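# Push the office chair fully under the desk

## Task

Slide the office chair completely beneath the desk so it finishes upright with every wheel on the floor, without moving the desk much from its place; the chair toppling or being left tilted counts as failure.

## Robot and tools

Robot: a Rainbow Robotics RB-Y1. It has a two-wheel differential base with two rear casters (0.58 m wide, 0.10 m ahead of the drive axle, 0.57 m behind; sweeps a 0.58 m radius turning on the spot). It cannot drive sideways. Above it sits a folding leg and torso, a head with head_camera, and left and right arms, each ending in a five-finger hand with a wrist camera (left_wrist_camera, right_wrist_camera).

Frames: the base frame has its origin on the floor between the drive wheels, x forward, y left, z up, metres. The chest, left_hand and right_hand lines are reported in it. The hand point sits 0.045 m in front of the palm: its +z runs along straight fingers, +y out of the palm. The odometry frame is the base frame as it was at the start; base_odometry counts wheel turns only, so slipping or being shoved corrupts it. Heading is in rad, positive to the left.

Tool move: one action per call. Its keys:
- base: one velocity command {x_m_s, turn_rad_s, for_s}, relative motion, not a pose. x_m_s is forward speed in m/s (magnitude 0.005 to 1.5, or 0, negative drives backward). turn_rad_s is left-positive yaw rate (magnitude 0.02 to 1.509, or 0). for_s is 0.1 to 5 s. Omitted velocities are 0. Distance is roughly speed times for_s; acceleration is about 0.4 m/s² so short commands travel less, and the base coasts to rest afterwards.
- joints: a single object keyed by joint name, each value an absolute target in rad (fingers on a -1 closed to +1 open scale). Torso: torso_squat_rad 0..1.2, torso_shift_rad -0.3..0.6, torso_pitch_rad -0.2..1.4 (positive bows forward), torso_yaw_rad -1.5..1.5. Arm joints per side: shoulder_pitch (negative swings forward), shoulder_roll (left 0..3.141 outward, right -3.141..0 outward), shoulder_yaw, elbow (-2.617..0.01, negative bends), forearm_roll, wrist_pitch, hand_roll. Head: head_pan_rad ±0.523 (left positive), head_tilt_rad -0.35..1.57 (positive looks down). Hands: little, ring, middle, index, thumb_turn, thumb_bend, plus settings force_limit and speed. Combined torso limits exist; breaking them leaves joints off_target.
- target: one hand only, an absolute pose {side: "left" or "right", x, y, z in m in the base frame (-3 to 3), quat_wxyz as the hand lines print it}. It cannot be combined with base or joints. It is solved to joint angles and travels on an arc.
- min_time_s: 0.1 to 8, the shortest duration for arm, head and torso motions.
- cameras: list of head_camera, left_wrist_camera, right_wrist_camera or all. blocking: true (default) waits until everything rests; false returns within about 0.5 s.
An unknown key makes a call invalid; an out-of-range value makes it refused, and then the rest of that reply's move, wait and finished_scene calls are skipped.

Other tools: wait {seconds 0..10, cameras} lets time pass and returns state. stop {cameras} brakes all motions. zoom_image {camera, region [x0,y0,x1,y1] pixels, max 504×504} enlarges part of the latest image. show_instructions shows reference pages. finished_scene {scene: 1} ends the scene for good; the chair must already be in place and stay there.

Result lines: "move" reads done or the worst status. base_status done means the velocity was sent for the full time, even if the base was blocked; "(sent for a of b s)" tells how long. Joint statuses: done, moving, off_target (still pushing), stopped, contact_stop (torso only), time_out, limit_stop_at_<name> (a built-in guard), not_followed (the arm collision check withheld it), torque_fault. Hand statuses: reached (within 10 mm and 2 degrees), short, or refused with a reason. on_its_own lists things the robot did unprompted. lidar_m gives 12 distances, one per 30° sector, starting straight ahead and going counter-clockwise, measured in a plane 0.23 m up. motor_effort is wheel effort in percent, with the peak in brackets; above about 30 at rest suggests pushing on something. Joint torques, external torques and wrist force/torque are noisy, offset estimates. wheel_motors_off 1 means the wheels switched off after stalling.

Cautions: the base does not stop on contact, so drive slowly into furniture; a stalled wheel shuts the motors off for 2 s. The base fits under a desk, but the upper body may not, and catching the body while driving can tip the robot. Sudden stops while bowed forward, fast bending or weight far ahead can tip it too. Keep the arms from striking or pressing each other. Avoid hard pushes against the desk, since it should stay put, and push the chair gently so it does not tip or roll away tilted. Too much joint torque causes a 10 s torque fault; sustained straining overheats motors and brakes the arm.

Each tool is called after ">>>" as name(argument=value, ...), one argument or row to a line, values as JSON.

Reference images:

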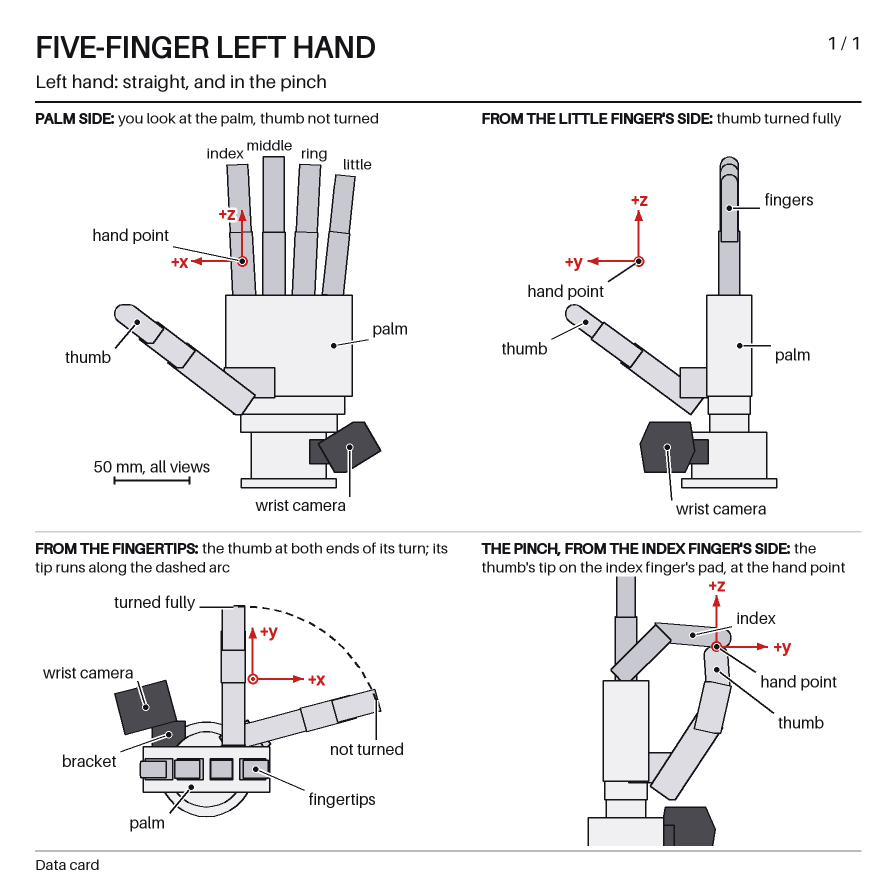

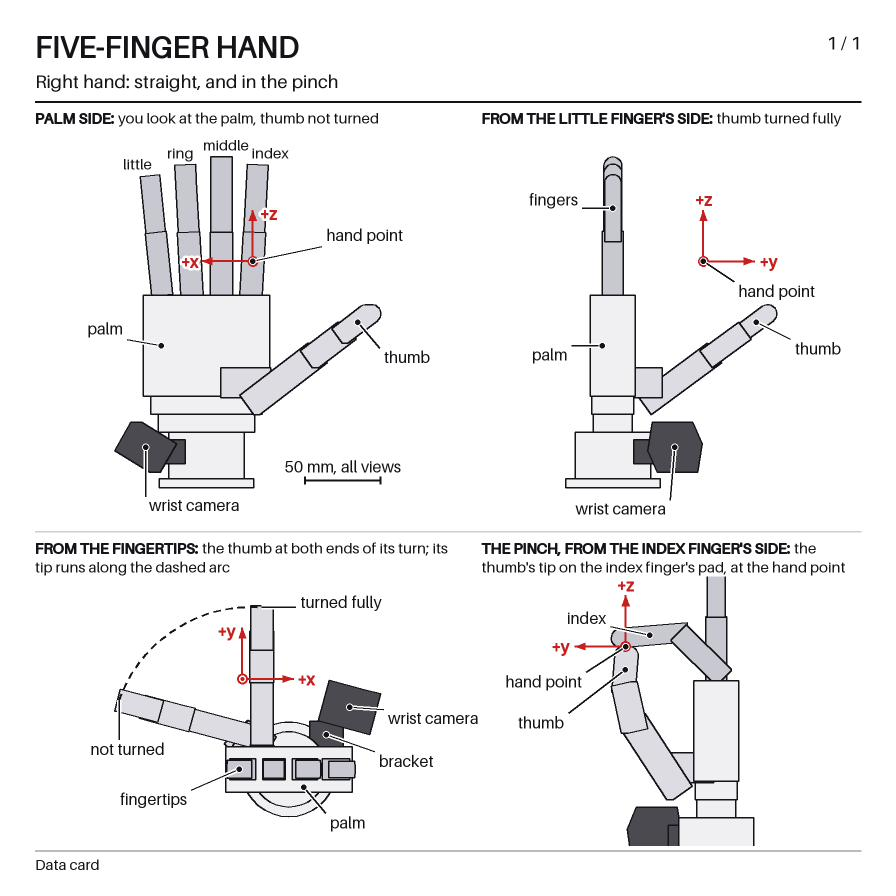

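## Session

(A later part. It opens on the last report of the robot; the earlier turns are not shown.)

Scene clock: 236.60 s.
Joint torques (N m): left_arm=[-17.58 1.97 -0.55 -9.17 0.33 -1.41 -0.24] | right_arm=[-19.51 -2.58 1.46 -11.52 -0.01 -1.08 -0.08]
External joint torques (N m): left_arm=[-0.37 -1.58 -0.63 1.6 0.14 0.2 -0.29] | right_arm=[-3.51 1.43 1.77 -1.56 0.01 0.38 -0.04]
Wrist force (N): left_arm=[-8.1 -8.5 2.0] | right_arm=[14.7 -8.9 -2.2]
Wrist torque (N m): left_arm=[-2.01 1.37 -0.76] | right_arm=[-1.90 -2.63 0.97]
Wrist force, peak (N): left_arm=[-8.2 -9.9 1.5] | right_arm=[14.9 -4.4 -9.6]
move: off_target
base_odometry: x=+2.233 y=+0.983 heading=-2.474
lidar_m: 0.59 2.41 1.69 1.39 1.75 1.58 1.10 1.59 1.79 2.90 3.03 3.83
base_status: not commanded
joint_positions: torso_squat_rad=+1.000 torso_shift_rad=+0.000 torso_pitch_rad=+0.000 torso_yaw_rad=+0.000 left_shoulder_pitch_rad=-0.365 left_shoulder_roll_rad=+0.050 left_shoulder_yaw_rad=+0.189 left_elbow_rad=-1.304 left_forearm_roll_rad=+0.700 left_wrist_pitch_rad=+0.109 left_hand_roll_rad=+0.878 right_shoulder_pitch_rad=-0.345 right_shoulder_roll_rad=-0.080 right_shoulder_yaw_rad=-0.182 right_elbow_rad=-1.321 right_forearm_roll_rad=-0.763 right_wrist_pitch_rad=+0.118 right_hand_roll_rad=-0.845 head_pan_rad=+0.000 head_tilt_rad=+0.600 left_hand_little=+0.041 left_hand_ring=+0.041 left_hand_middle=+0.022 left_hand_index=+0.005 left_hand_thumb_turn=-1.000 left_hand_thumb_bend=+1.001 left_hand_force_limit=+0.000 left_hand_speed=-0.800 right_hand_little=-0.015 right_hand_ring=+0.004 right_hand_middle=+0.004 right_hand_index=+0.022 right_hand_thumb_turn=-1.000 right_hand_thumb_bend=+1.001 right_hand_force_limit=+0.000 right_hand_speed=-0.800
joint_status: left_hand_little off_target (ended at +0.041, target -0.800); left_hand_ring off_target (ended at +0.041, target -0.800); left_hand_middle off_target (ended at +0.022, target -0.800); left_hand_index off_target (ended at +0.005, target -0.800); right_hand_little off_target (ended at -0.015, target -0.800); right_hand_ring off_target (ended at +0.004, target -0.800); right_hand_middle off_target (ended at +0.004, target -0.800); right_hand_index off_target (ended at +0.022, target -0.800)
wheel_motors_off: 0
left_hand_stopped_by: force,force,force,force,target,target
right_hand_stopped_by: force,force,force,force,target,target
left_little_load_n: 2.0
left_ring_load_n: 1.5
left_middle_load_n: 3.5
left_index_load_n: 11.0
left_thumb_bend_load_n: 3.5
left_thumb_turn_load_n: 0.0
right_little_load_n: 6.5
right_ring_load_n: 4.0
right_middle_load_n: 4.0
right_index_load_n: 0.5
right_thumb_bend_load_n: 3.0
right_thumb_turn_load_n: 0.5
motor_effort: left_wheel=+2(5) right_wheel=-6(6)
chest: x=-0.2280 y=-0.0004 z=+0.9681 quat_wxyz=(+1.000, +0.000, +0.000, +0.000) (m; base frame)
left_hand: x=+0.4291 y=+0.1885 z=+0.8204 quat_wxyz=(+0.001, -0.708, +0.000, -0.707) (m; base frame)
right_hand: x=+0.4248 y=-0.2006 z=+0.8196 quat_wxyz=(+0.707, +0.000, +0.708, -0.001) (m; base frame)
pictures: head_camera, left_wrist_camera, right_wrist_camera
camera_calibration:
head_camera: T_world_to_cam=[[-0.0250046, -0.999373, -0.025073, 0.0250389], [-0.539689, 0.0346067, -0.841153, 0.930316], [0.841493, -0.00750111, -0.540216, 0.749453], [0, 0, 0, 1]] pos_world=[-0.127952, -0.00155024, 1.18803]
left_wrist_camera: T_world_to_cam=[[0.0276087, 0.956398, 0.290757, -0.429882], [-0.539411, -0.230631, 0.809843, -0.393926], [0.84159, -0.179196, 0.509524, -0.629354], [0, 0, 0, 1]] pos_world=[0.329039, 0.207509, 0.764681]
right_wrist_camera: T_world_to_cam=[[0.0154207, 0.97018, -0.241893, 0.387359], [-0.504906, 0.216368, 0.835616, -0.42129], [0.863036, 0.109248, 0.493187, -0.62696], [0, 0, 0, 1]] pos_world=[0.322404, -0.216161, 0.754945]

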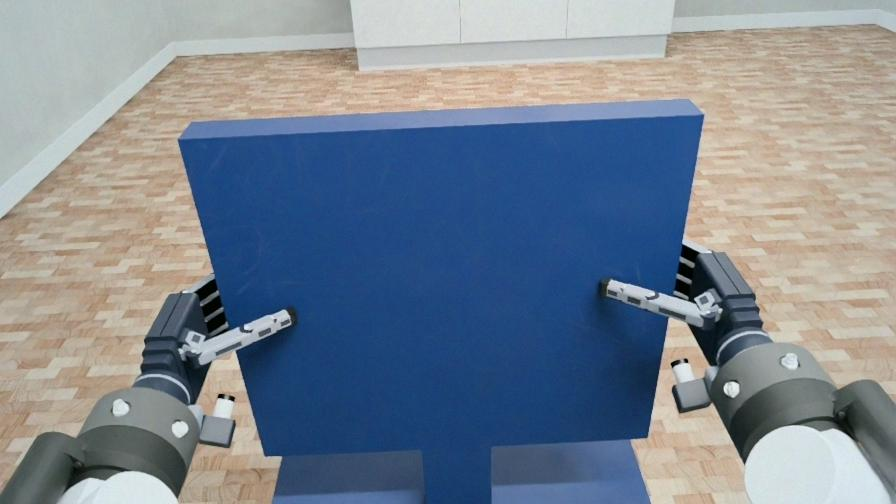

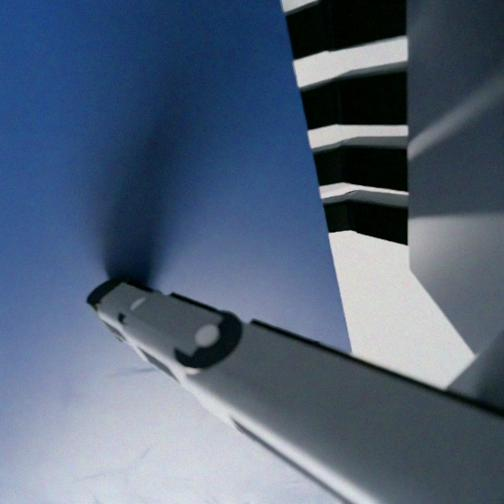

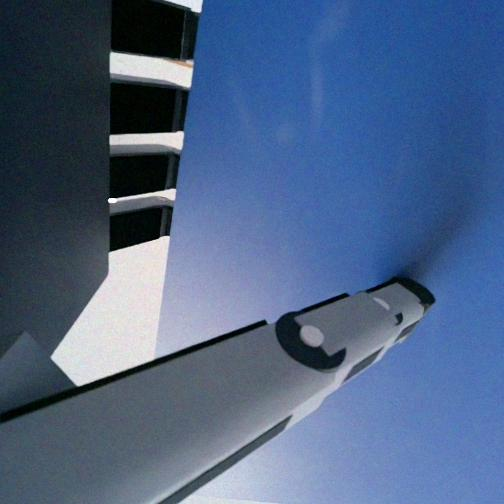

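>>> move(
  base={"x_m_s": 0.2, "for_s": 1.8},
  cameras=["head_camera"],
)

>>> move(
  base={"turn_rad_s": -0.25, "for_s": 3.0},
  cameras=["head_camera"],
)

Scene clock: 249.00 s.
Joint torques (N m): left_arm=[-15.74 1.71 -1.16 -9.48 0.05 -1.85 -0.22] | right_arm=[-19.94 -2.14 1.51 -11.18 -0.07 -0.75 -0.1]
External joint torques (N m): left_arm=[1.47 -1.84 -1.24 1.29 -0.14 -0.24 -0.27] | right_arm=[-3.94 1.88 1.83 -1.22 -0.05 0.72 -0.05]
Wrist force (N): left_arm=[-8.8 -5.9 1.1] | right_arm=[12.9 -9.9 -7.3]
Wrist torque (N m): left_arm=[-1.98 1.39 -0.79] | right_arm=[-2.11 -2.48 1.03]
Wrist force, peak (N): left_arm=[-6.3 -11.6 -14.0] | right_arm=[13.1 -10.2 -17.5]
move: done
base_odometry: x=+1.950 y=+0.760 heading=-2.474
lidar_m: 0.59 2.41 1.50 1.37 1.75 1.96 1.46 1.97 2.02 2.90 3.02 3.46
base_status: done (sent for 1.8 of 1.8 s)
joint_positions: torso_squat_rad=+1.000 torso_shift_rad=+0.000 torso_pitch_rad=+0.000 torso_yaw_rad=+0.000 left_shoulder_pitch_rad=-0.366 left_shoulder_roll_rad=+0.050 left_shoulder_yaw_rad=+0.189 left_elbow_rad=-1.304 left_forearm_roll_rad=+0.700 left_wrist_pitch_rad=+0.109 left_hand_roll_rad=+0.878 right_shoulder_pitch_rad=-0.345 right_shoulder_roll_rad=-0.080 right_shoulder_yaw_rad=-0.183 right_elbow_rad=-1.322 right_forearm_roll_rad=-0.763 right_wrist_pitch_rad=+0.118 right_hand_roll_rad=-0.845 head_pan_rad=+0.000 head_tilt_rad=+0.600 left_hand_little=+0.041 left_hand_ring=+0.041 left_hand_middle=+0.022 left_hand_index=+0.005 left_hand_thumb_turn=-1.000 left_hand_thumb_bend=+1.001 left_hand_force_limit=+0.000 left_hand_speed=-0.800 right_hand_little=-0.015 right_hand_ring=+0.004 right_hand_middle=+0.004 right_hand_index=+0.022 right_hand_thumb_turn=-1.000 right_hand_thumb_bend=+1.001 right_hand_force_limit=+0.000 right_hand_speed=-0.800
joint_status: not commanded
wheel_motors_off: 0
left_hand_stopped_by: force,force,force,force,target,target
right_hand_stopped_by: force,force,force,force,target,target
left_little_load_n: 1.5
left_ring_load_n: 1.0
left_middle_load_n: 3.5
left_index_load_n: 10.5
left_thumb_bend_load_n: 3.5
left_thumb_turn_load_n: 0.0
right_little_load_n: 5.5
right_ring_load_n: 3.0
right_middle_load_n: 3.0
right_index_load_n: 0.5
right_thumb_bend_load_n: 3.0
right_thumb_turn_load_n: -0.5
motor_effort: left_wheel=-1(35) right_wheel=-3(25)
chest: x=-0.2279 y=-0.0004 z=+0.9681 quat_wxyz=(+1.000, +0.000, +0.000, +0.000) (m; base frame)
left_hand: x=+0.4293 y=+0.1885 z=+0.8204 quat_wxyz=(+0.001, -0.708, +0.000, -0.707) (m; base frame)
right_hand: x=+0.4249 y=-0.2007 z=+0.8196 quat_wxyz=(+0.707, +0.000, +0.708, -0.001) (m; base frame)
pictures: head_camera
camera_calibration:
head_camera: T_world_to_cam=[[-0.0250072, -0.999373, -0.0250721, 0.02504], [-0.53976, 0.0346079, -0.841107, 0.930307], [0.841447, -0.00750082, -0.540287, 0.749448], [0, 0, 0, 1]] pos_world=[-0.127853, -0.00155024, 1.18803]

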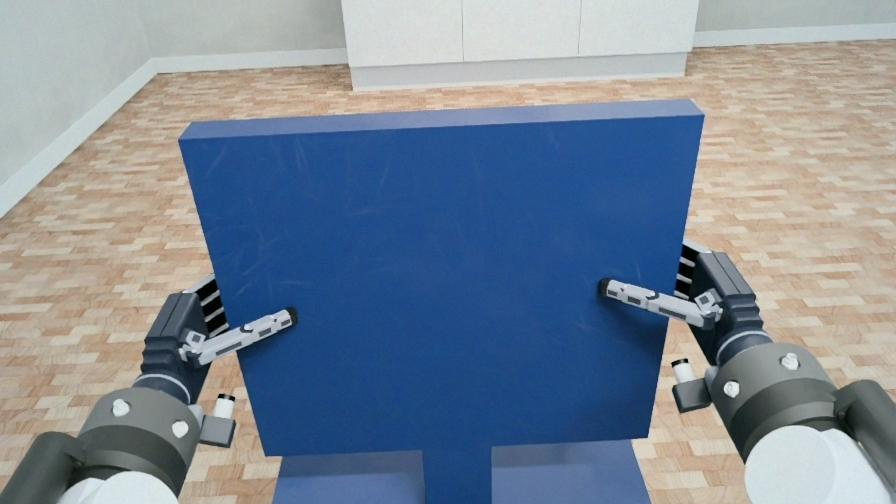

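Scene clock: 252.83 s.
Joint torques (N m): left_arm=[-17.68 0.2 -2.57 -9.11 0.03 -1.21 -0.41] | right_arm=[-18.15 -3.45 0.29 -12.33 -0.15 -1.48 -0.24]
External joint torques (N m): left_arm=[-0.48 -3.36 -2.64 1.66 -0.16 0.4 -0.46] | right_arm=[-2.14 0.56 0.61 -2.37 -0.13 -0.02 -0.2]
Wrist force (N): left_arm=[-7.7 -8.9 3.0] | right_arm=[14.7 -6.0 1.6]
Wrist torque (N m): left_arm=[-2.29 1.39 -0.74] | right_arm=[-2.04 -2.71 1.13]
Wrist force, peak (N): left_arm=[-4.8 -20.1 -17.7] | right_arm=[17.1 1.7 11.2]
move: done
base_odometry: x=+1.950 y=+0.760 heading=+3.060
lidar_m: 0.59 3.33 3.19 1.91 1.51 1.38 2.01 1.90 1.46 2.03 2.89 2.92
base_status: done (sent for 3 of 3 s)
joint_positions: torso_squat_rad=+1.000 torso_shift_rad=+0.000 torso_pitch_rad=+0.000 torso_yaw_rad=+0.000 left_shoulder_pitch_rad=-0.365 left_shoulder_roll_rad=+0.050 left_shoulder_yaw_rad=+0.189 left_elbow_rad=-1.304 left_forearm_roll_rad=+0.700 left_wrist_pitch_rad=+0.109 left_hand_roll_rad=+0.878 right_shoulder_pitch_rad=-0.345 right_shoulder_roll_rad=-0.080 right_shoulder_yaw_rad=-0.182 right_elbow_rad=-1.321 right_forearm_roll_rad=-0.763 right_wrist_pitch_rad=+0.118 right_hand_roll_rad=-0.845 head_pan_rad=+0.000 head_tilt_rad=+0.600 left_hand_little=+0.041 left_hand_ring=+0.041 left_hand_middle=+0.022 left_hand_index=+0.005 left_hand_thumb_turn=-1.000 left_hand_thumb_bend=+1.001 left_hand_force_limit=+0.000 left_hand_speed=-0.800 right_hand_little=-0.015 right_hand_ring=+0.004 right_hand_middle=+0.004 right_hand_index=+0.022 right_hand_thumb_turn=-1.000 right_hand_thumb_bend=+1.001 right_hand_force_limit=+0.000 right_hand_speed=-0.800
joint_status: not commanded
wheel_motors_off: 0
left_hand_stopped_by: force,force,force,force,target,target
right_hand_stopped_by: force,force,force,force,target,target
left_little_load_n: 2.0
left_ring_load_n: 1.0
left_middle_load_n: 4.0
left_index_load_n: 11.0
left_thumb_bend_load_n: 3.0
left_thumb_turn_load_n: 0.0
right_little_load_n: 6.5
right_ring_load_n: 4.0
right_middle_load_n: 4.0
right_index_load_n: 0.5
right_thumb_bend_load_n: 3.0
right_thumb_turn_load_n: -0.5
motor_effort: left_wheel=+5(33) right_wheel=+0(43)
chest: x=-0.2279 y=-0.0003 z=+0.9681 quat_wxyz=(+1.000, +0.000, +0.000, +0.000) (m; base frame)
left_hand: x=+0.4292 y=+0.1891 z=+0.8203 quat_wxyz=(+0.001, -0.708, -0.001, -0.707) (m; base frame)
right_hand: x=+0.4250 y=-0.2001 z=+0.8197 quat_wxyz=(+0.707, +0.000, +0.708, +0.000) (m; base frame)
pictures: head_camera
camera_calibration:
head_camera: T_world_to_cam=[[-0.0248673, -0.999377, -0.0250378, 0.025117], [-0.539765, 0.0345035, -0.841108, 0.930304], [0.841448, -0.00740155, -0.540287, 0.749449], [0, 0, 0, 1]] pos_world=[-0.127852, -0.00145032, 1.18803]

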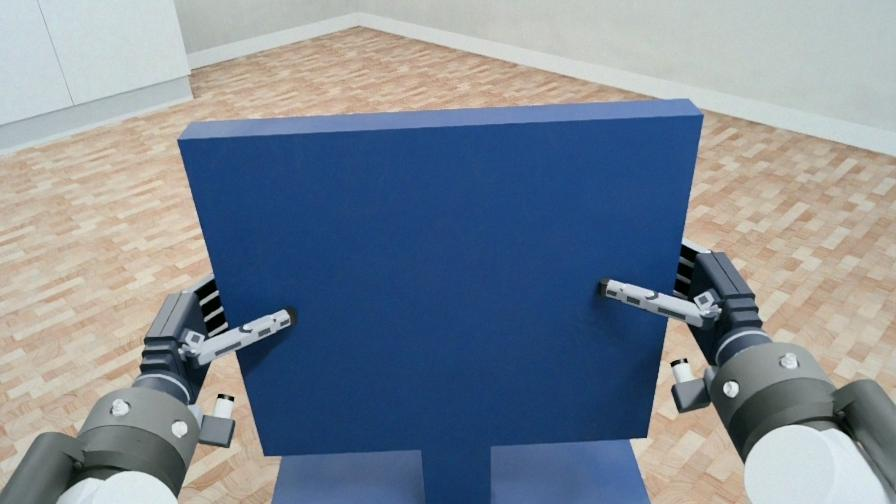

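>>> move(
  base={"turn_rad_s": -0.3, "for_s": 2.62},
)

>>> move(
  base={"x_m_s": 0.3, "for_s": 2.55},
)

>>> move(
  base={"turn_rad_s": -0.35, "for_s": 4.49},
  cameras=["head_camera"],
)

Scene clock: 261.13 s.
Joint torques (N m): left_arm=[-18.11 -0.04 -2.61 -9.06 0.14 -1.24 -0.47] | right_arm=[-18.08 -3.53 -0.06 -12.52 -0.09 -1.49 -0.24]
External joint torques (N m): left_arm=[-0.91 -3.6 -2.68 1.72 -0.04 0.37 -0.52] | right_arm=[-2.07 0.48 0.25 -2.56 -0.06 -0.03 -0.2]
Wrist force (N): left_arm=[-7.1 -9.3 2.5] | right_arm=[14.2 -6.0 1.9]
Wrist torque (N m): left_arm=[-2.34 1.40 -0.70] | right_arm=[-2.02 -2.73 1.14]
Wrist force, peak (N): left_arm=[-4.8 -18.3 -9.3] | right_arm=[17.7 1.8 12.6]
move: done
base_odometry: x=+1.950 y=+0.760 heading=+2.270
lidar_m: 0.59 3.06 3.41 3.33 2.32 1.50 1.38 1.78 1.95 1.46 1.98 2.80
base_status: done (sent for 2.63 of 2.63 s)
joint_positions: torso_squat_rad=+1.000 torso_shift_rad=+0.000 torso_pitch_rad=+0.000 torso_yaw_rad=+0.000 left_shoulder_pitch_rad=-0.365 left_shoulder_roll_rad=+0.050 left_shoulder_yaw_rad=+0.189 left_elbow_rad=-1.304 left_forearm_roll_rad=+0.700 left_wrist_pitch_rad=+0.109 left_hand_roll_rad=+0.878 right_shoulder_pitch_rad=-0.346 right_shoulder_roll_rad=-0.080 right_shoulder_yaw_rad=-0.182 right_elbow_rad=-1.321 right_forearm_roll_rad=-0.763 right_wrist_pitch_rad=+0.118 right_hand_roll_rad=-0.845 head_pan_rad=+0.000 head_tilt_rad=+0.600 left_hand_little=+0.041 left_hand_ring=+0.041 left_hand_middle=+0.022 left_hand_index=+0.005 left_hand_thumb_turn=-1.000 left_hand_thumb_bend=+1.001 left_hand_force_limit=+0.000 left_hand_speed=-0.800 right_hand_little=-0.015 right_hand_ring=+0.004 right_hand_middle=+0.004 right_hand_index=+0.022 right_hand_thumb_turn=-1.000 right_hand_thumb_bend=+1.001 right_hand_force_limit=+0.000 right_hand_speed=-0.800
joint_status: not commanded
wheel_motors_off: 0
left_hand_stopped_by: force,force,force,force,target,target
right_hand_stopped_by: force,force,force,force,target,target
left_little_load_n: 1.5
left_ring_load_n: 1.0
left_middle_load_n: 4.0
left_index_load_n: 11.0
left_thumb_bend_load_n: 3.0
left_thumb_turn_load_n: 0.0
right_little_load_n: 6.5
right_ring_load_n: 4.0
right_middle_load_n: 4.0
right_index_load_n: 1.0
right_thumb_bend_load_n: 3.0
right_thumb_turn_load_n: -0.5
motor_effort: left_wheel=+6(32) right_wheel=+0(30)
chest: x=-0.2279 y=-0.0003 z=+0.9681 quat_wxyz=(+1.000, +0.000, +0.000, +0.000) (m; base frame)
left_hand: x=+0.4292 y=+0.1891 z=+0.8204 quat_wxyz=(+0.001, -0.708, -0.001, -0.707) (m; base frame)
right_hand: x=+0.4250 y=-0.2001 z=+0.8197 quat_wxyz=(+0.707, +0.000, +0.708, +0.000) (m; base frame)
pictures: none

Scene clock: 264.77 s.
Joint torques (N m): left_arm=[-15.59 2.37 -0.52 -10.1 0.02 -2.13 -0.36] | right_arm=[-19.94 -1.74 2.15 -10.83 -0.14 -0.57 -0.25]
External joint torques (N m): left_arm=[1.62 -1.18 -0.59 0.67 -0.17 -0.53 -0.41] | right_arm=[-3.94 2.29 2.46 -0.87 -0.11 0.89 -0.21]
Wrist force (N): left_arm=[-8.6 -5.4 3.5] | right_arm=[12.7 -10.7 -6.4]
Wrist torque (N m): left_arm=[-2.06 1.40 -0.80] | right_arm=[-2.19 -2.54 1.07]
Wrist force, peak (N): left_arm=[-7.5 -11.8 -12.4] | right_arm=[12.4 -11.0 -18.0]
move: done
base_odometry: x=+1.455 y=+1.349 heading=+2.270
lidar_m: 0.58 2.25 3.17 3.30 3.38 2.22 2.14 2.58 1.56 1.92 1.59 2.19
base_status: done (sent for 2.57 of 2.57 s)
joint_positions: torso_squat_rad=+1.000 torso_shift_rad=+0.000 torso_pitch_rad=+0.000 torso_yaw_rad=+0.000 left_shoulder_pitch_rad=-0.366 left_shoulder_roll_rad=+0.050 left_shoulder_yaw_rad=+0.189 left_elbow_rad=-1.304 left_forearm_roll_rad=+0.700 left_wrist_pitch_rad=+0.110 left_hand_roll_rad=+0.878 right_shoulder_pitch_rad=-0.345 right_shoulder_roll_rad=-0.080 right_shoulder_yaw_rad=-0.183 right_elbow_rad=-1.322 right_forearm_roll_rad=-0.763 right_wrist_pitch_rad=+0.118 right_hand_roll_rad=-0.845 head_pan_rad=+0.000 head_tilt_rad=+0.600 left_hand_little=+0.041 left_hand_ring=+0.041 left_hand_middle=+0.022 left_hand_index=+0.005 left_hand_thumb_turn=-1.000 left_hand_thumb_bend=+1.001 left_hand_force_limit=+0.000 left_hand_speed=-0.800 right_hand_little=-0.015 right_hand_ring=+0.004 right_hand_middle=+0.004 right_hand_index=+0.022 right_hand_thumb_turn=-1.000 right_hand_thumb_bend=+1.001 right_hand_force_limit=+0.000 right_hand_speed=-0.800
joint_status: not commanded
wheel_motors_off: 0
left_hand_stopped_by: force,force,force,force,target,target
right_hand_stopped_by: force,force,force,force,target,target
left_little_load_n: 2.0
left_ring_load_n: 1.0
left_middle_load_n: 3.5
left_index_load_n: 10.5
left_thumb_bend_load_n: 3.0
left_thumb_turn_load_n: 0.0
right_little_load_n: 5.5
right_ring_load_n: 3.5
right_middle_load_n: 3.5
right_index_load_n: 0.5
right_thumb_bend_load_n: 3.0
right_thumb_turn_load_n: -0.5
motor_effort: left_wheel=-6(34) right_wheel=+2(44)
chest: x=-0.2279 y=-0.0003 z=+0.9681 quat_wxyz=(+1.000, +0.000, +0.000, +0.000) (m; base frame)
left_hand: x=+0.4293 y=+0.1882 z=+0.8204 quat_wxyz=(+0.001, -0.708, +0.000, -0.707) (m; base frame)
right_hand: x=+0.4249 y=-0.2009 z=+0.8197 quat_wxyz=(+0.707, +0.000, +0.707, -0.001) (m; base frame)
pictures: none

Scene clock: 270.27 s.
Joint torques (N m): left_arm=[-17.44 -0.07 -2.76 -9.11 0.05 -1.17 -0.58] | right_arm=[-18.12 -3.68 0.15 -12.55 -0.1 -1.47 -0.21]
External joint torques (N m): left_arm=[-0.23 -3.63 -2.84 1.66 -0.14 0.44 -0.63] | right_arm=[-2.12 0.33 0.46 -2.59 -0.08 0 -0.17]
Wrist force (N): left_arm=[-6.5 -8.1 3.0] | right_arm=[14.1 -6.4 0.9]
Wrist torque (N m): left_arm=[-2.20 1.33 -0.77] | right_arm=[-1.95 -2.74 1.16]
Wrist force, peak (N): left_arm=[-3.1 -20.3 -18.4] | right_arm=[17.2 2.1 11.7]
move: done
base_odometry: x=+1.455 y=+1.349 heading=+0.696
lidar_m: 0.59 1.59 2.18 2.11 2.25 3.18 3.30 3.38 2.23 2.15 2.57 1.55
base_status: done (sent for 4.5 of 4.5 s)
joint_positions: torso_squat_rad=+1.000 torso_shift_rad=+0.000 torso_pitch_rad=+0.000 torso_yaw_rad=+0.000 left_shoulder_pitch_rad=-0.365 left_shoulder_roll_rad=+0.050 left_shoulder_yaw_rad=+0.189 left_elbow_rad=-1.304 left_forearm_roll_rad=+0.700 left_wrist_pitch_rad=+0.109 left_hand_roll_rad=+0.878 right_shoulder_pitch_rad=-0.346 right_shoulder_roll_rad=-0.080 right_shoulder_yaw_rad=-0.182 right_elbow_rad=-1.321 right_forearm_roll_rad=-0.763 right_wrist_pitch_rad=+0.118 right_hand_roll_rad=-0.845 head_pan_rad=+0.000 head_tilt_rad=+0.600 left_hand_little=+0.041 left_hand_ring=+0.041 left_hand_middle=+0.022 left_hand_index=+0.005 left_hand_thumb_turn=-1.000 left_hand_thumb_bend=+1.001 left_hand_force_limit=+0.000 left_hand_speed=-0.800 right_hand_little=-0.015 right_hand_ring=+0.004 right_hand_middle=+0.004 right_hand_index=+0.022 right_hand_thumb_turn=-1.000 right_hand_thumb_bend=+1.001 right_hand_force_limit=+0.000 right_hand_speed=-0.800
joint_status: not commanded
wheel_motors_off: 0
left_hand_stopped_by: force,force,force,force,target,target
right_hand_stopped_by: force,force,force,force,target,target
left_little_load_n: 2.0
left_ring_load_n: 1.0
left_middle_load_n: 4.0
left_index_load_n: 11.0
left_thumb_bend_load_n: 3.0
left_thumb_turn_load_n: 0.0
right_little_load_n: 6.0
right_ring_load_n: 4.0
right_middle_load_n: 4.0
right_index_load_n: 0.5
right_thumb_bend_load_n: 3.0
right_thumb_turn_load_n: -1.0
motor_effort: left_wheel=+2(37) right_wheel=+2(49)
chest: x=-0.2279 y=-0.0003 z=+0.9681 quat_wxyz=(+1.000, +0.000, +0.000, +0.000) (m; base frame)
left_hand: x=+0.4292 y=+0.1891 z=+0.8204 quat_wxyz=(+0.001, -0.708, -0.001, -0.707) (m; base frame)
right_hand: x=+0.4250 y=-0.2001 z=+0.8197 quat_wxyz=(+0.707, +0.000, +0.708, +0.000) (m; base frame)
pictures: head_camera
camera_calibration:
head_camera: T_world_to_cam=[[-0.0248673, -0.999377, -0.0250378, 0.025117], [-0.539765, 0.0345035, -0.841108, 0.930304], [0.841448, -0.00740155, -0.540287, 0.749449], [0, 0, 0, 1]] pos_world=[-0.127852, -0.00145032, 1.18803]

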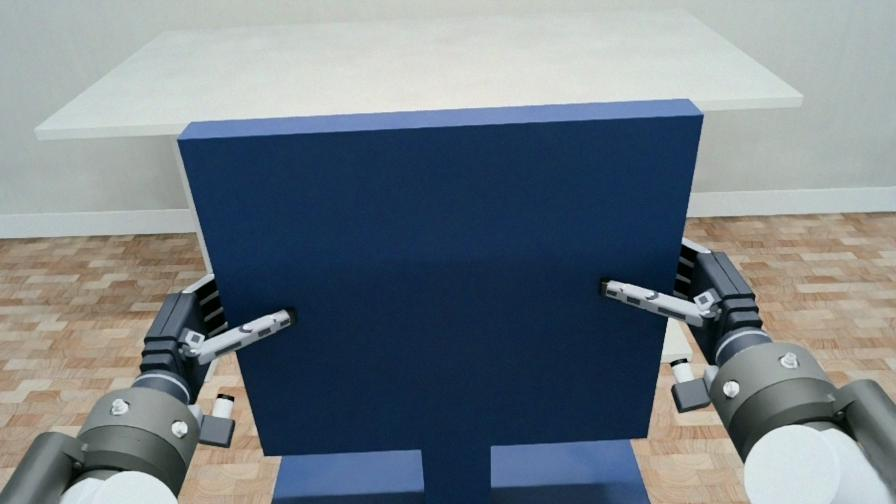

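>>> move(
  base={"x_m_s": 0.2, "for_s": 2.95},
  cameras=["all"],
)

Scene clock: 287.30 s.
Joint torques (N m): left_arm=[-15.84 2.31 -0.47 -9.8 -0.03 -2.12 -0.63] | right_arm=[-20.29 -1.65 2.22 -10.83 0 -0.48 -0.27]
External joint torques (N m): left_arm=[1.38 -1.23 -0.54 0.97 -0.21 -0.51 -0.68] | right_arm=[-4.3 2.37 2.53 -0.87 0.02 0.98 -0.23]
Wrist force (N): left_arm=[-9.2 -4.8 2.1] | right_arm=[12.9 -10.8 -8.5]
Wrist torque (N m): left_arm=[-2.03 1.33 -0.80] | right_arm=[-2.13 -2.43 1.00]
Wrist force, peak (N): left_arm=[-8.2 -11.2 -13.3] | right_arm=[12.9 -10.7 -17.5]
move: done
base_odometry: x=+1.910 y=+1.729 heading=+0.695
lidar_m: 0.59 1.07 1.95 2.11 2.22 3.14 3.89 3.40 2.48 2.21 1.83 1.02
base_status: done (sent for 2.97 of 2.97 s)
joint_positions: torso_squat_rad=+1.000 torso_shift_rad=+0.000 torso_pitch_rad=+0.000 torso_yaw_rad=+0.000 left_shoulder_pitch_rad=-0.366 left_shoulder_roll_rad=+0.050 left_shoulder_yaw_rad=+0.189 left_elbow_rad=-1.304 left_forearm_roll_rad=+0.700 left_wrist_pitch_rad=+0.110 left_hand_roll_rad=+0.878 right_shoulder_pitch_rad=-0.345 right_shoulder_roll_rad=-0.080 right_shoulder_yaw_rad=-0.183 right_elbow_rad=-1.322 right_forearm_roll_rad=-0.763 right_wrist_pitch_rad=+0.118 right_hand_roll_rad=-0.845 head_pan_rad=+0.000 head_tilt_rad=+0.600 left_hand_little=+0.041 left_hand_ring=+0.041 left_hand_middle=+0.022 left_hand_index=+0.005 left_hand_thumb_turn=-1.000 left_hand_thumb_bend=+1.001 left_hand_force_limit=+0.000 left_hand_speed=-0.800 right_hand_little=-0.015 right_hand_ring=+0.004 right_hand_middle=+0.004 right_hand_index=+0.022 right_hand_thumb_turn=-1.000 right_hand_thumb_bend=+1.001 right_hand_force_limit=+0.000 right_hand_speed=-0.800
joint_status: not commanded
wheel_motors_off: 0
left_hand_stopped_by: force,force,force,force,target,target
right_hand_stopped_by: force,force,force,force,target,target
left_little_load_n: 1.5
left_ring_load_n: 1.0
left_middle_load_n: 3.5
left_index_load_n: 10.5
left_thumb_bend_load_n: 3.5
left_thumb_turn_load_n: 0.0
right_little_load_n: 5.5
right_ring_load_n: 3.0
right_middle_load_n: 3.0
right_index_load_n: 0.5
right_thumb_bend_load_n: 3.0
right_thumb_turn_load_n: -0.5
motor_effort: left_wheel=-6(34) right_wheel=+4(42)
chest: x=-0.2279 y=-0.0003 z=+0.9681 quat_wxyz=(+1.000, +0.000, +0.000, +0.000) (m; base frame)
left_hand: x=+0.4293 y=+0.1882 z=+0.8204 quat_wxyz=(+0.001, -0.708, +0.000, -0.707) (m; base frame)
right_hand: x=+0.4249 y=-0.2010 z=+0.8196 quat_wxyz=(+0.707, +0.000, +0.708, -0.001) (m; base frame)
pictures: head_camera, left_wrist_camera, right_wrist_camera
camera_calibration:
head_camera: T_world_to_cam=[[-0.0252295, -0.999368, -0.0250497, 0.0249848], [-0.539752, 0.0347091, -0.841108, 0.930309], [0.841446, -0.00770011, -0.540286, 0.749447], [0, 0, 0, 1]] pos_world=[-0.127853, -0.00155027, 1.18803]
left_wrist_camera: T_world_to_cam=[[0.0281132, 0.956422, 0.290632, -0.429706], [-0.539595, -0.230227, 0.809835, -0.393983], [0.841455, -0.179591, 0.509608, -0.629567], [0, 0, 0, 1]] pos_world=[0.329241, 0.20721, 0.76478]
right_wrist_camera: T_world_to_cam=[[0.016055, 0.970099, -0.242177, 0.387715], [-0.504831, 0.216934, 0.835515, -0.420946], [0.863069, 0.108844, 0.493219, -0.626989], [0, 0, 0, 1]] pos_world=[0.322403, -0.216561, 0.754845]

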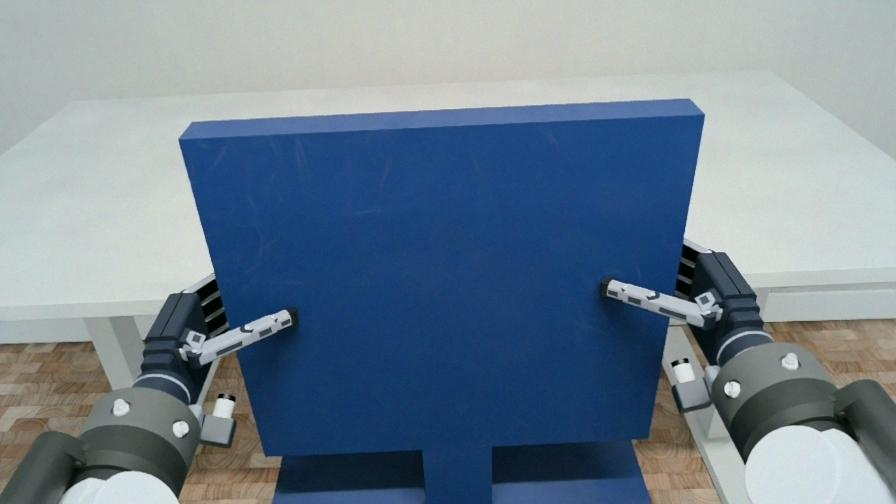

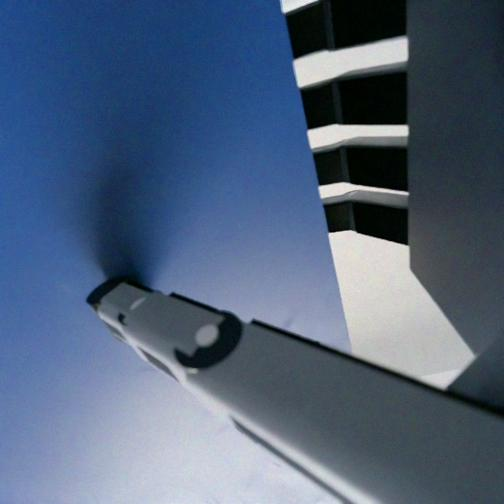

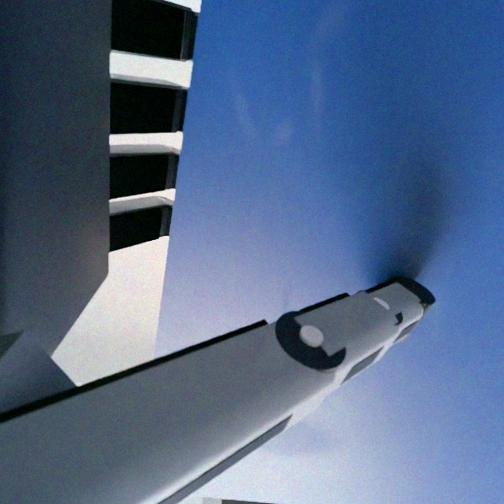

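>>> zoom_image(
  camera="head_camera",
  region=[560, 200, 896, 440],
)

Scaled by 1.500.

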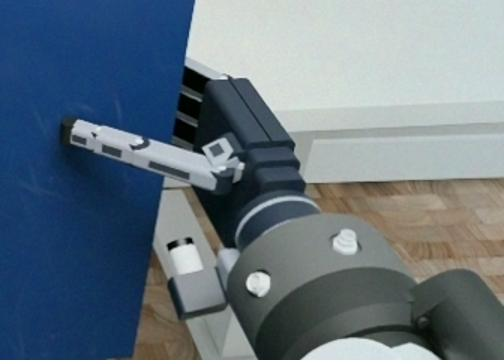

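>>> move(
  joints={"left_hand_little": 1, "left_hand_ring": 1, "left_hand_middle": 1, "left_hand_index": 1, "right_hand_little": 1, "right_hand_ring": 1, "right_hand_middle": 1, "right_hand_index": 1},
)

>>> move(
  target={"side": "left", "x": 0.425, "y": 0.188, "z": 0.875, "quat_wxyz": [0, 0.7071, 0, 0.7071]},
  min_time_s=1,
)

>>> move(
  target={"side": "right", "x": 0.42, "y": -0.2, "z": 0.875, "quat_wxyz": [0.7071, 0, 0.7071, 0]},
  min_time_s=1,
  cameras=["all"],
)

Scene clock: 311.87 s.
Joint torques (N m): left_arm=[-15.41 2.52 -0.2 -9.77 -0.07 -2.22 -0.56] | right_arm=[-20.28 -2.28 1.37 -10.88 -0.02 -1.07 -0.27]
External joint torques (N m): left_arm=[1.82 -1.04 -0.27 1.01 -0.25 -0.6 -0.59] | right_arm=[-4.27 1.75 1.68 -0.91 -0.01 0.4 -0.24]
Wrist force (N): left_arm=[-7.4 -2.3 -1.2] | right_arm=[11.2 -4.1 -7.6]
Wrist torque (N m): left_arm=[-0.84 1.28 -0.81] | right_arm=[-1.09 -1.95 1.20]
Wrist force, peak (N): left_arm=[-9.8 -5.1 1.7] | right_arm=[12.2 -9.4 -12.2]
move: done
base_odometry: x=+1.910 y=+1.729 heading=+0.695
lidar_m: 0.60 1.08 1.96 2.11 2.23 3.14 3.89 3.41 2.48 2.21 1.83 1.01
base_status: not commanded
joint_positions: torso_squat_rad=+1.000 torso_shift_rad=+0.000 torso_pitch_rad=+0.000 torso_yaw_rad=+0.000 left_shoulder_pitch_rad=-0.366 left_shoulder_roll_rad=+0.050 left_shoulder_yaw_rad=+0.189 left_elbow_rad=-1.304 left_forearm_roll_rad=+0.700 left_wrist_pitch_rad=+0.110 left_hand_roll_rad=+0.878 right_shoulder_pitch_rad=-0.345 right_shoulder_roll_rad=-0.080 right_shoulder_yaw_rad=-0.183 right_elbow_rad=-1.322 right_forearm_roll_rad=-0.763 right_wrist_pitch_rad=+0.118 right_hand_roll_rad=-0.845 head_pan_rad=+0.000 head_tilt_rad=+0.600 left_hand_little=+1.000 left_hand_ring=+1.000 left_hand_middle=+1.000 left_hand_index=+1.000 left_hand_thumb_turn=-1.000 left_hand_thumb_bend=+1.000 left_hand_force_limit=+0.000 left_hand_speed=-0.800 right_hand_little=+1.000 right_hand_ring=+1.000 right_hand_middle=+1.000 right_hand_index=+1.000 right_hand_thumb_turn=-1.000 right_hand_thumb_bend=+1.000 right_hand_force_limit=+0.000 right_hand_speed=-0.800
joint_status: all done
wheel_motors_off: 0
left_hand_stopped_by: target,target,target,target,target,target
right_hand_stopped_by: target,target,target,target,target,target
left_little_load_n: 0.0
left_ring_load_n: 0.0
left_middle_load_n: 0.0
left_index_load_n: 0.0
left_thumb_bend_load_n: 0.5
left_thumb_turn_load_n: -0.5
right_little_load_n: 0.0
right_ring_load_n: 0.0
right_middle_load_n: 0.0
right_index_load_n: 0.0
right_thumb_bend_load_n: 0.5
right_thumb_turn_load_n: -0.5
motor_effort: left_wheel=-5(6) right_wheel=+5(5)
chest: x=-0.2280 y=-0.0003 z=+0.9681 quat_wxyz=(+1.000, +0.000, +0.000, +0.000) (m; base frame)
left_hand: x=+0.4293 y=+0.1882 z=+0.8205 quat_wxyz=(+0.001, -0.708, +0.000, -0.707) (m; base frame)
right_hand: x=+0.4248 y=-0.2007 z=+0.8196 quat_wxyz=(+0.707, +0.000, +0.708, -0.001) (m; base frame)
pictures: none

Scene clock: 313.20 s.
Joint torques (N m): left_arm=[-17.61 2.62 -0.01 -9.99 0.05 -1.73 -0.15] | right_arm=[-20.63 -2.45 1.52 -10.74 0.03 -1.07 -0.23]
External joint torques (N m): left_arm=[-0.39 -0.73 0.75 0.68 -0.31 0.09 -0.19] | right_arm=[-4.62 1.58 1.83 -0.77 0.04 0.4 -0.2]
Wrist force (N): left_arm=[-7.5 -2.8 0.0] | right_arm=[11.7 -4.4 -8.0]
Wrist torque (N m): left_arm=[-0.84 1.25 -0.73] | right_arm=[-1.10 -2.03 1.24]
Wrist force, peak (N): left_arm=[-8.6 -2.8 -1.1] | right_arm=[12.6 -4.8 -8.8]
move: done
base_odometry: x=+1.910 y=+1.729 heading=+0.695
lidar_m: 0.59 1.07 1.95 2.10 2.23 3.13 3.89 3.40 2.48 2.21 1.83 1.02
base_status: not commanded
joint_positions: torso_squat_rad=+1.000 torso_shift_rad=+0.000 torso_pitch_rad=+0.000 torso_yaw_rad=+0.000 left_shoulder_pitch_rad=-0.381 left_shoulder_roll_rad=+0.000 left_shoulder_yaw_rad=+0.269 left_elbow_rad=-1.499 left_forearm_roll_rad=+0.471 left_wrist_pitch_rad=+0.310 left_hand_roll_rad=+1.049 right_shoulder_pitch_rad=-0.345 right_shoulder_roll_rad=-0.080 right_shoulder_yaw_rad=-0.183 right_elbow_rad=-1.322 right_forearm_roll_rad=-0.763 right_wrist_pitch_rad=+0.118 right_hand_roll_rad=-0.845 head_pan_rad=+0.000 head_tilt_rad=+0.600 left_hand_little=+1.000 left_hand_ring=+1.000 left_hand_middle=+1.000 left_hand_index=+1.000 left_hand_thumb_turn=-1.000 left_hand_thumb_bend=+1.000 left_hand_force_limit=+0.000 left_hand_speed=-0.800 right_hand_little=+1.000 right_hand_ring=+1.000 right_hand_middle=+1.000 right_hand_index=+1.000 right_hand_thumb_turn=-1.000 right_hand_thumb_bend=+1.000 right_hand_force_limit=+0.000 right_hand_speed=-0.800
joint_status: all done
wheel_motors_off: 0
left_hand_stopped_by: target,target,target,target,target,target
right_hand_stopped_by: target,target,target,target,target,target
left_little_load_n: 0.0
left_ring_load_n: 0.0
left_middle_load_n: 0.0
left_index_load_n: 0.0
left_thumb_bend_load_n: 0.0
left_thumb_turn_load_n: -0.5
right_little_load_n: 0.0
right_ring_load_n: 0.0
right_middle_load_n: 0.0
right_index_load_n: -0.5
right_thumb_bend_load_n: 0.5
right_thumb_turn_load_n: -0.5
motor_effort: left_wheel=-5(6) right_wheel=+5(5)
chest: x=-0.2280 y=-0.0003 z=+0.9681 quat_wxyz=(+1.000, +0.000, +0.000, +0.000) (m; base frame)
left_hand: x=+0.4251 y=+0.1886 z=+0.8750 quat_wxyz=(-0.004, -0.703, +0.005, -0.711) (m; base frame)
left_hand_status: reached (checked arc, planned for 1.0 s): 1 mm and 1.0 deg off.
right_hand: x=+0.4248 y=-0.2007 z=+0.8196 quat_wxyz=(+0.707, +0.000, +0.708, -0.001) (m; base frame)
pictures: none

Scene clock: 314.53 s.
Joint torques (N m): left_arm=[-17.81 2.01 -0.04 -9.62 0.1 -1.67 -0.27] | right_arm=[-18.79 -2.54 0.09 -11.2 -0.22 -1.49 -0.49]
External joint torques (N m): left_arm=[-0.59 -1.34 0.73 1.05 -0.27 0.14 -0.3] | right_arm=[-2.77 1.02 -0.81 -1.32 -0.01 0.15 -0.46]
Wrist force (N): left_arm=[-7.6 -2.3 -0.2] | right_arm=[11.6 -2.3 -4.3]
Wrist torque (N m): left_arm=[-0.77 1.29 -0.75] | right_arm=[-0.83 -2.00 1.13]
Wrist force, peak (N): left_arm=[-7.9 -2.6 -0.3] | right_arm=[13.7 -4.2 -8.6]
move: done
base_odometry: x=+1.910 y=+1.729 heading=+0.695
lidar_m: 0.59 1.07 1.95 2.11 2.23 3.15 3.89 3.41 2.48 2.21 1.83 1.03
base_status: not commanded
joint_positions: torso_squat_rad=+1.000 torso_shift_rad=+0.000 torso_pitch_rad=+0.000 torso_yaw_rad=+0.000 left_shoulder_pitch_rad=-0.381 left_shoulder_roll_rad=+0.000 left_shoulder_yaw_rad=+0.269 left_elbow_rad=-1.499 left_forearm_roll_rad=+0.471 left_wrist_pitch_rad=+0.310 left_hand_roll_rad=+1.049 right_shoulder_pitch_rad=-0.367 right_shoulder_roll_rad=+0.000 right_shoulder_yaw_rad=-0.299 right_elbow_rad=-1.525 right_forearm_roll_rad=-0.531 right_wrist_pitch_rad=+0.337 right_hand_roll_rad=-0.985 head_pan_rad=+0.000 head_tilt_rad=+0.600 left_hand_little=+1.000 left_hand_ring=+1.000 left_hand_middle=+1.000 left_hand_index=+1.000 left_hand_thumb_turn=-1.000 left_hand_thumb_bend=+1.000 left_hand_force_limit=+0.000 left_hand_speed=-0.800 right_hand_little=+1.000 right_hand_ring=+1.000 right_hand_middle=+1.000 right_hand_index=+1.000 right_hand_thumb_turn=-1.000 right_hand_thumb_bend=+1.000 right_hand_force_limit=+0.000 right_hand_speed=-0.800
joint_status: all done
wheel_motors_off: 0
left_hand_stopped_by: target,target,target,target,target,target
right_hand_stopped_by: target,target,target,target,target,target
left_little_load_n: 0.0
left_ring_load_n: 0.0
left_middle_load_n: 0.0
left_index_load_n: 0.0
left_thumb_bend_load_n: 0.0
left_thumb_turn_load_n: 0.0
right_little_load_n: 0.0
right_ring_load_n: 0.0
right_middle_load_n: 0.0
right_index_load_n: 0.0
right_thumb_bend_load_n: 0.0
right_thumb_turn_load_n: -0.5
motor_effort: left_wheel=-6(6) right_wheel=+5(5)
chest: x=-0.2280 y=-0.0003 z=+0.9681 quat_wxyz=(+1.000, +0.000, +0.000, +0.000) (m; base frame)
left_hand: x=+0.4251 y=+0.1887 z=+0.8750 quat_wxyz=(-0.004, -0.703, +0.005, -0.711) (m; base frame)
right_hand: x=+0.4201 y=-0.2006 z=+0.8747 quat_wxyz=(+0.710, -0.004, +0.704, +0.003) (m; base frame)
right_hand_status: reached (checked arc, planned for 1.0 s): 1 mm and 0.7 deg off.
pictures: head_camera, left_wrist_camera, right_wrist_camera
camera_calibration:
head_camera: T_world_to_cam=[[-0.0250896, -0.999372, -0.0250154, 0.0249619], [-0.539757, 0.0346046, -0.841109, 0.930309], [0.841447, -0.00760084, -0.540286, 0.749447], [0, 0, 0, 1]] pos_world=[-0.127853, -0.00155035, 1.18803]
left_wrist_camera: T_world_to_cam=[[0.0380379, 0.955828, 0.291456, -0.450717], [-0.552914, -0.222819, 0.802893, -0.429991], [0.832369, -0.19169, 0.520015, -0.656648], [0, 0, 0, 1]] pos_world=[0.32597, 0.209125, 0.818068]
right_wrist_camera: T_world_to_cam=[[0.00746429, 0.970187, -0.242242, 0.404388], [-0.51537, 0.21133, 0.830502, -0.461758], [0.856935, 0.118645, 0.501583, -0.65288], [0, 0, 0, 1]] pos_world=[0.318482, -0.217288, 0.808924]

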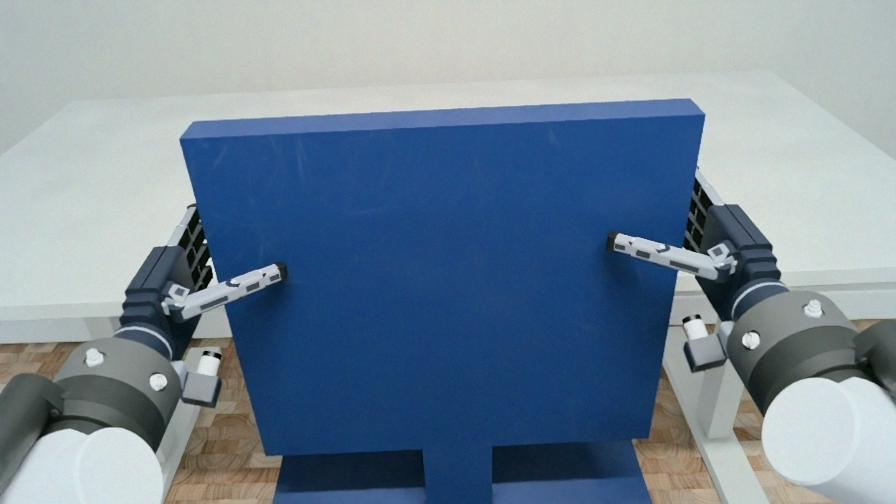

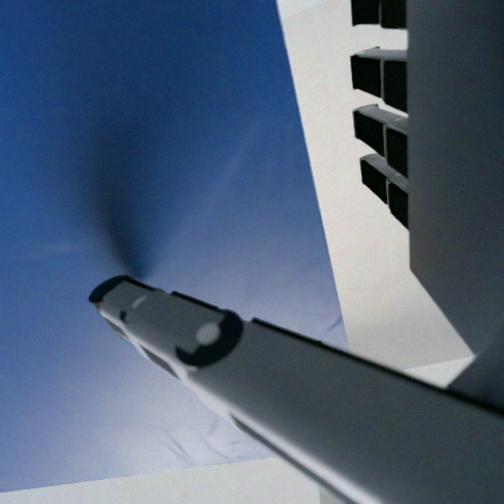

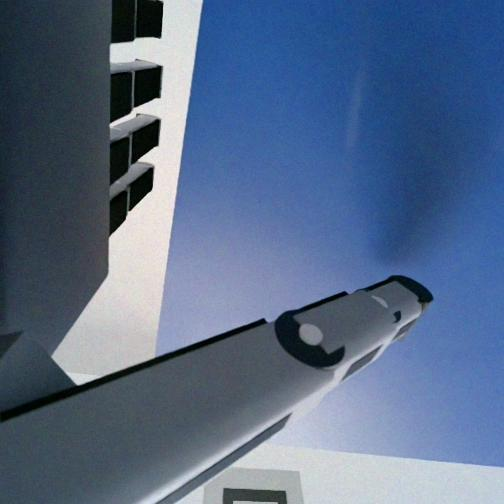

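>>> move(
  base={"x_m_s": 0.08, "for_s": 1.1},
  cameras=["all"],
)

Scene clock: 327.00 s.
Joint torques (N m): left_arm=[-17.07 1.79 -1.23 -9.4 0.03 -1.77 -0.28] | right_arm=[-18.79 -3.35 0.92 -10.76 -0.12 -1.62 -0.5]
External joint torques (N m): left_arm=[0.15 -1.56 -0.46 1.27 -0.33 0.05 -0.31] | right_arm=[-2.77 0.2 0.01 -0.88 0.09 0.02 -0.47]
Wrist force (N): left_arm=[-7.8 -2.9 -0.1] | right_arm=[11.6 -2.3 -4.0]
Wrist torque (N m): left_arm=[-0.86 1.31 -0.78] | right_arm=[-0.86 -1.98 1.14]
Wrist force, peak (N): left_arm=[-7.3 -10.8 -28.4] | right_arm=[12.4 0.1 -16.7]
move: done
base_odometry: x=+1.978 y=+1.785 heading=+0.694
lidar_m: 0.59 1.00 1.82 2.10 2.20 3.13 3.98 3.41 2.23 2.31 1.71 0.94
base_status: done (sent for 1.1 of 1.1 s)
joint_positions: torso_squat_rad=+1.000 torso_shift_rad=+0.000 torso_pitch_rad=+0.000 torso_yaw_rad=+0.000 left_shoulder_pitch_rad=-0.381 left_shoulder_roll_rad=+0.000 left_shoulder_yaw_rad=+0.270 left_elbow_rad=-1.499 left_forearm_roll_rad=+0.471 left_wrist_pitch_rad=+0.310 left_hand_roll_rad=+1.049 right_shoulder_pitch_rad=-0.367 right_shoulder_roll_rad=+0.000 right_shoulder_yaw_rad=-0.299 right_elbow_rad=-1.525 right_forearm_roll_rad=-0.531 right_wrist_pitch_rad=+0.337 right_hand_roll_rad=-0.985 head_pan_rad=+0.000 head_tilt_rad=+0.600 left_hand_little=+1.000 left_hand_ring=+1.000 left_hand_middle=+1.000 left_hand_index=+1.000 left_hand_thumb_turn=-1.000 left_hand_thumb_bend=+1.000 left_hand_force_limit=+0.000 left_hand_speed=-0.800 right_hand_little=+1.000 right_hand_ring=+1.000 right_hand_middle=+1.000 right_hand_index=+1.000 right_hand_thumb_turn=-1.000 right_hand_thumb_bend=+1.000 right_hand_force_limit=+0.000 right_hand_speed=-0.800
joint_status: not commanded
wheel_motors_off: 0
left_hand_stopped_by: target,target,target,target,target,target
right_hand_stopped_by: target,target,target,target,target,target
left_little_load_n: 0.0
left_ring_load_n: 0.0
left_middle_load_n: 0.0
left_index_load_n: 0.0
left_thumb_bend_load_n: 0.0
left_thumb_turn_load_n: 0.0
right_little_load_n: 0.0
right_ring_load_n: 0.0
right_middle_load_n: 0.0
right_index_load_n: 0.0
right_thumb_bend_load_n: 0.0
right_thumb_turn_load_n: 0.0
motor_effort: left_wheel=-7(16) right_wheel=+1(31)
chest: x=-0.2280 y=-0.0003 z=+0.9681 quat_wxyz=(+1.000, +0.000, +0.000, +0.000) (m; base frame)
left_hand: x=+0.4251 y=+0.1889 z=+0.8751 quat_wxyz=(-0.004, -0.703, +0.005, -0.711) (m; base frame)
right_hand: x=+0.4201 y=-0.2005 z=+0.8747 quat_wxyz=(+0.710, -0.004, +0.704, +0.003) (m; base frame)
pictures: head_camera, left_wrist_camera, right_wrist_camera
camera_calibration:
head_camera: T_world_to_cam=[[-0.0250051, -0.999373, -0.0250688, 0.0250363], [-0.53976, 0.034604, -0.841107, 0.930307], [0.841447, -0.00750085, -0.540287, 0.749448], [0, 0, 0, 1]] pos_world=[-0.127853, -0.00155025, 1.18803]
left_wrist_camera: T_world_to_cam=[[0.037602, 0.955884, 0.291328, -0.450702], [-0.552977, -0.222925, 0.80282, -0.429925], [0.832347, -0.191285, 0.5202, -0.656887], [0, 0, 0, 1]] pos_world=[0.325967, 0.209325, 0.818167]
right_wrist_camera: T_world_to_cam=[[0.00747691, 0.970237, -0.24204, 0.404157], [-0.515467, 0.21115, 0.830488, -0.461857], [0.856877, 0.118554, 0.501704, -0.653042], [0, 0, 0, 1]] pos_world=[0.318483, -0.217186, 0.809023]

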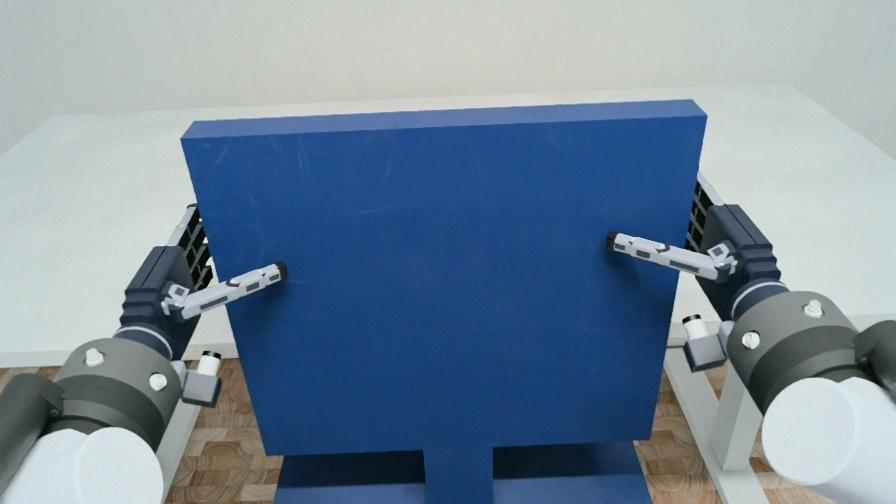

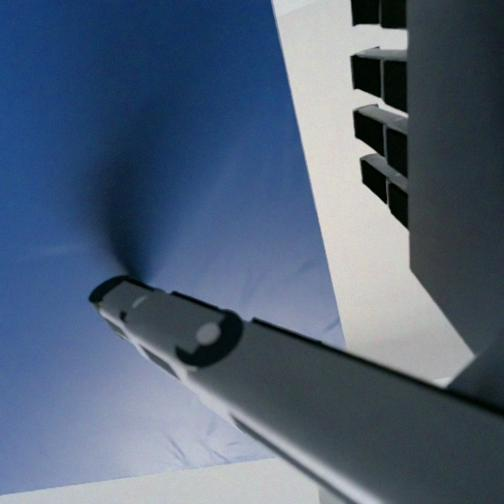

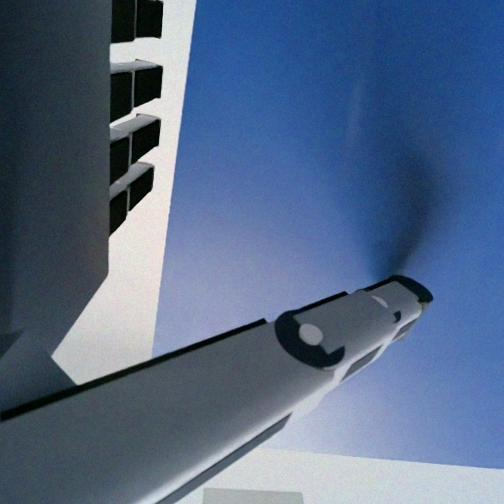

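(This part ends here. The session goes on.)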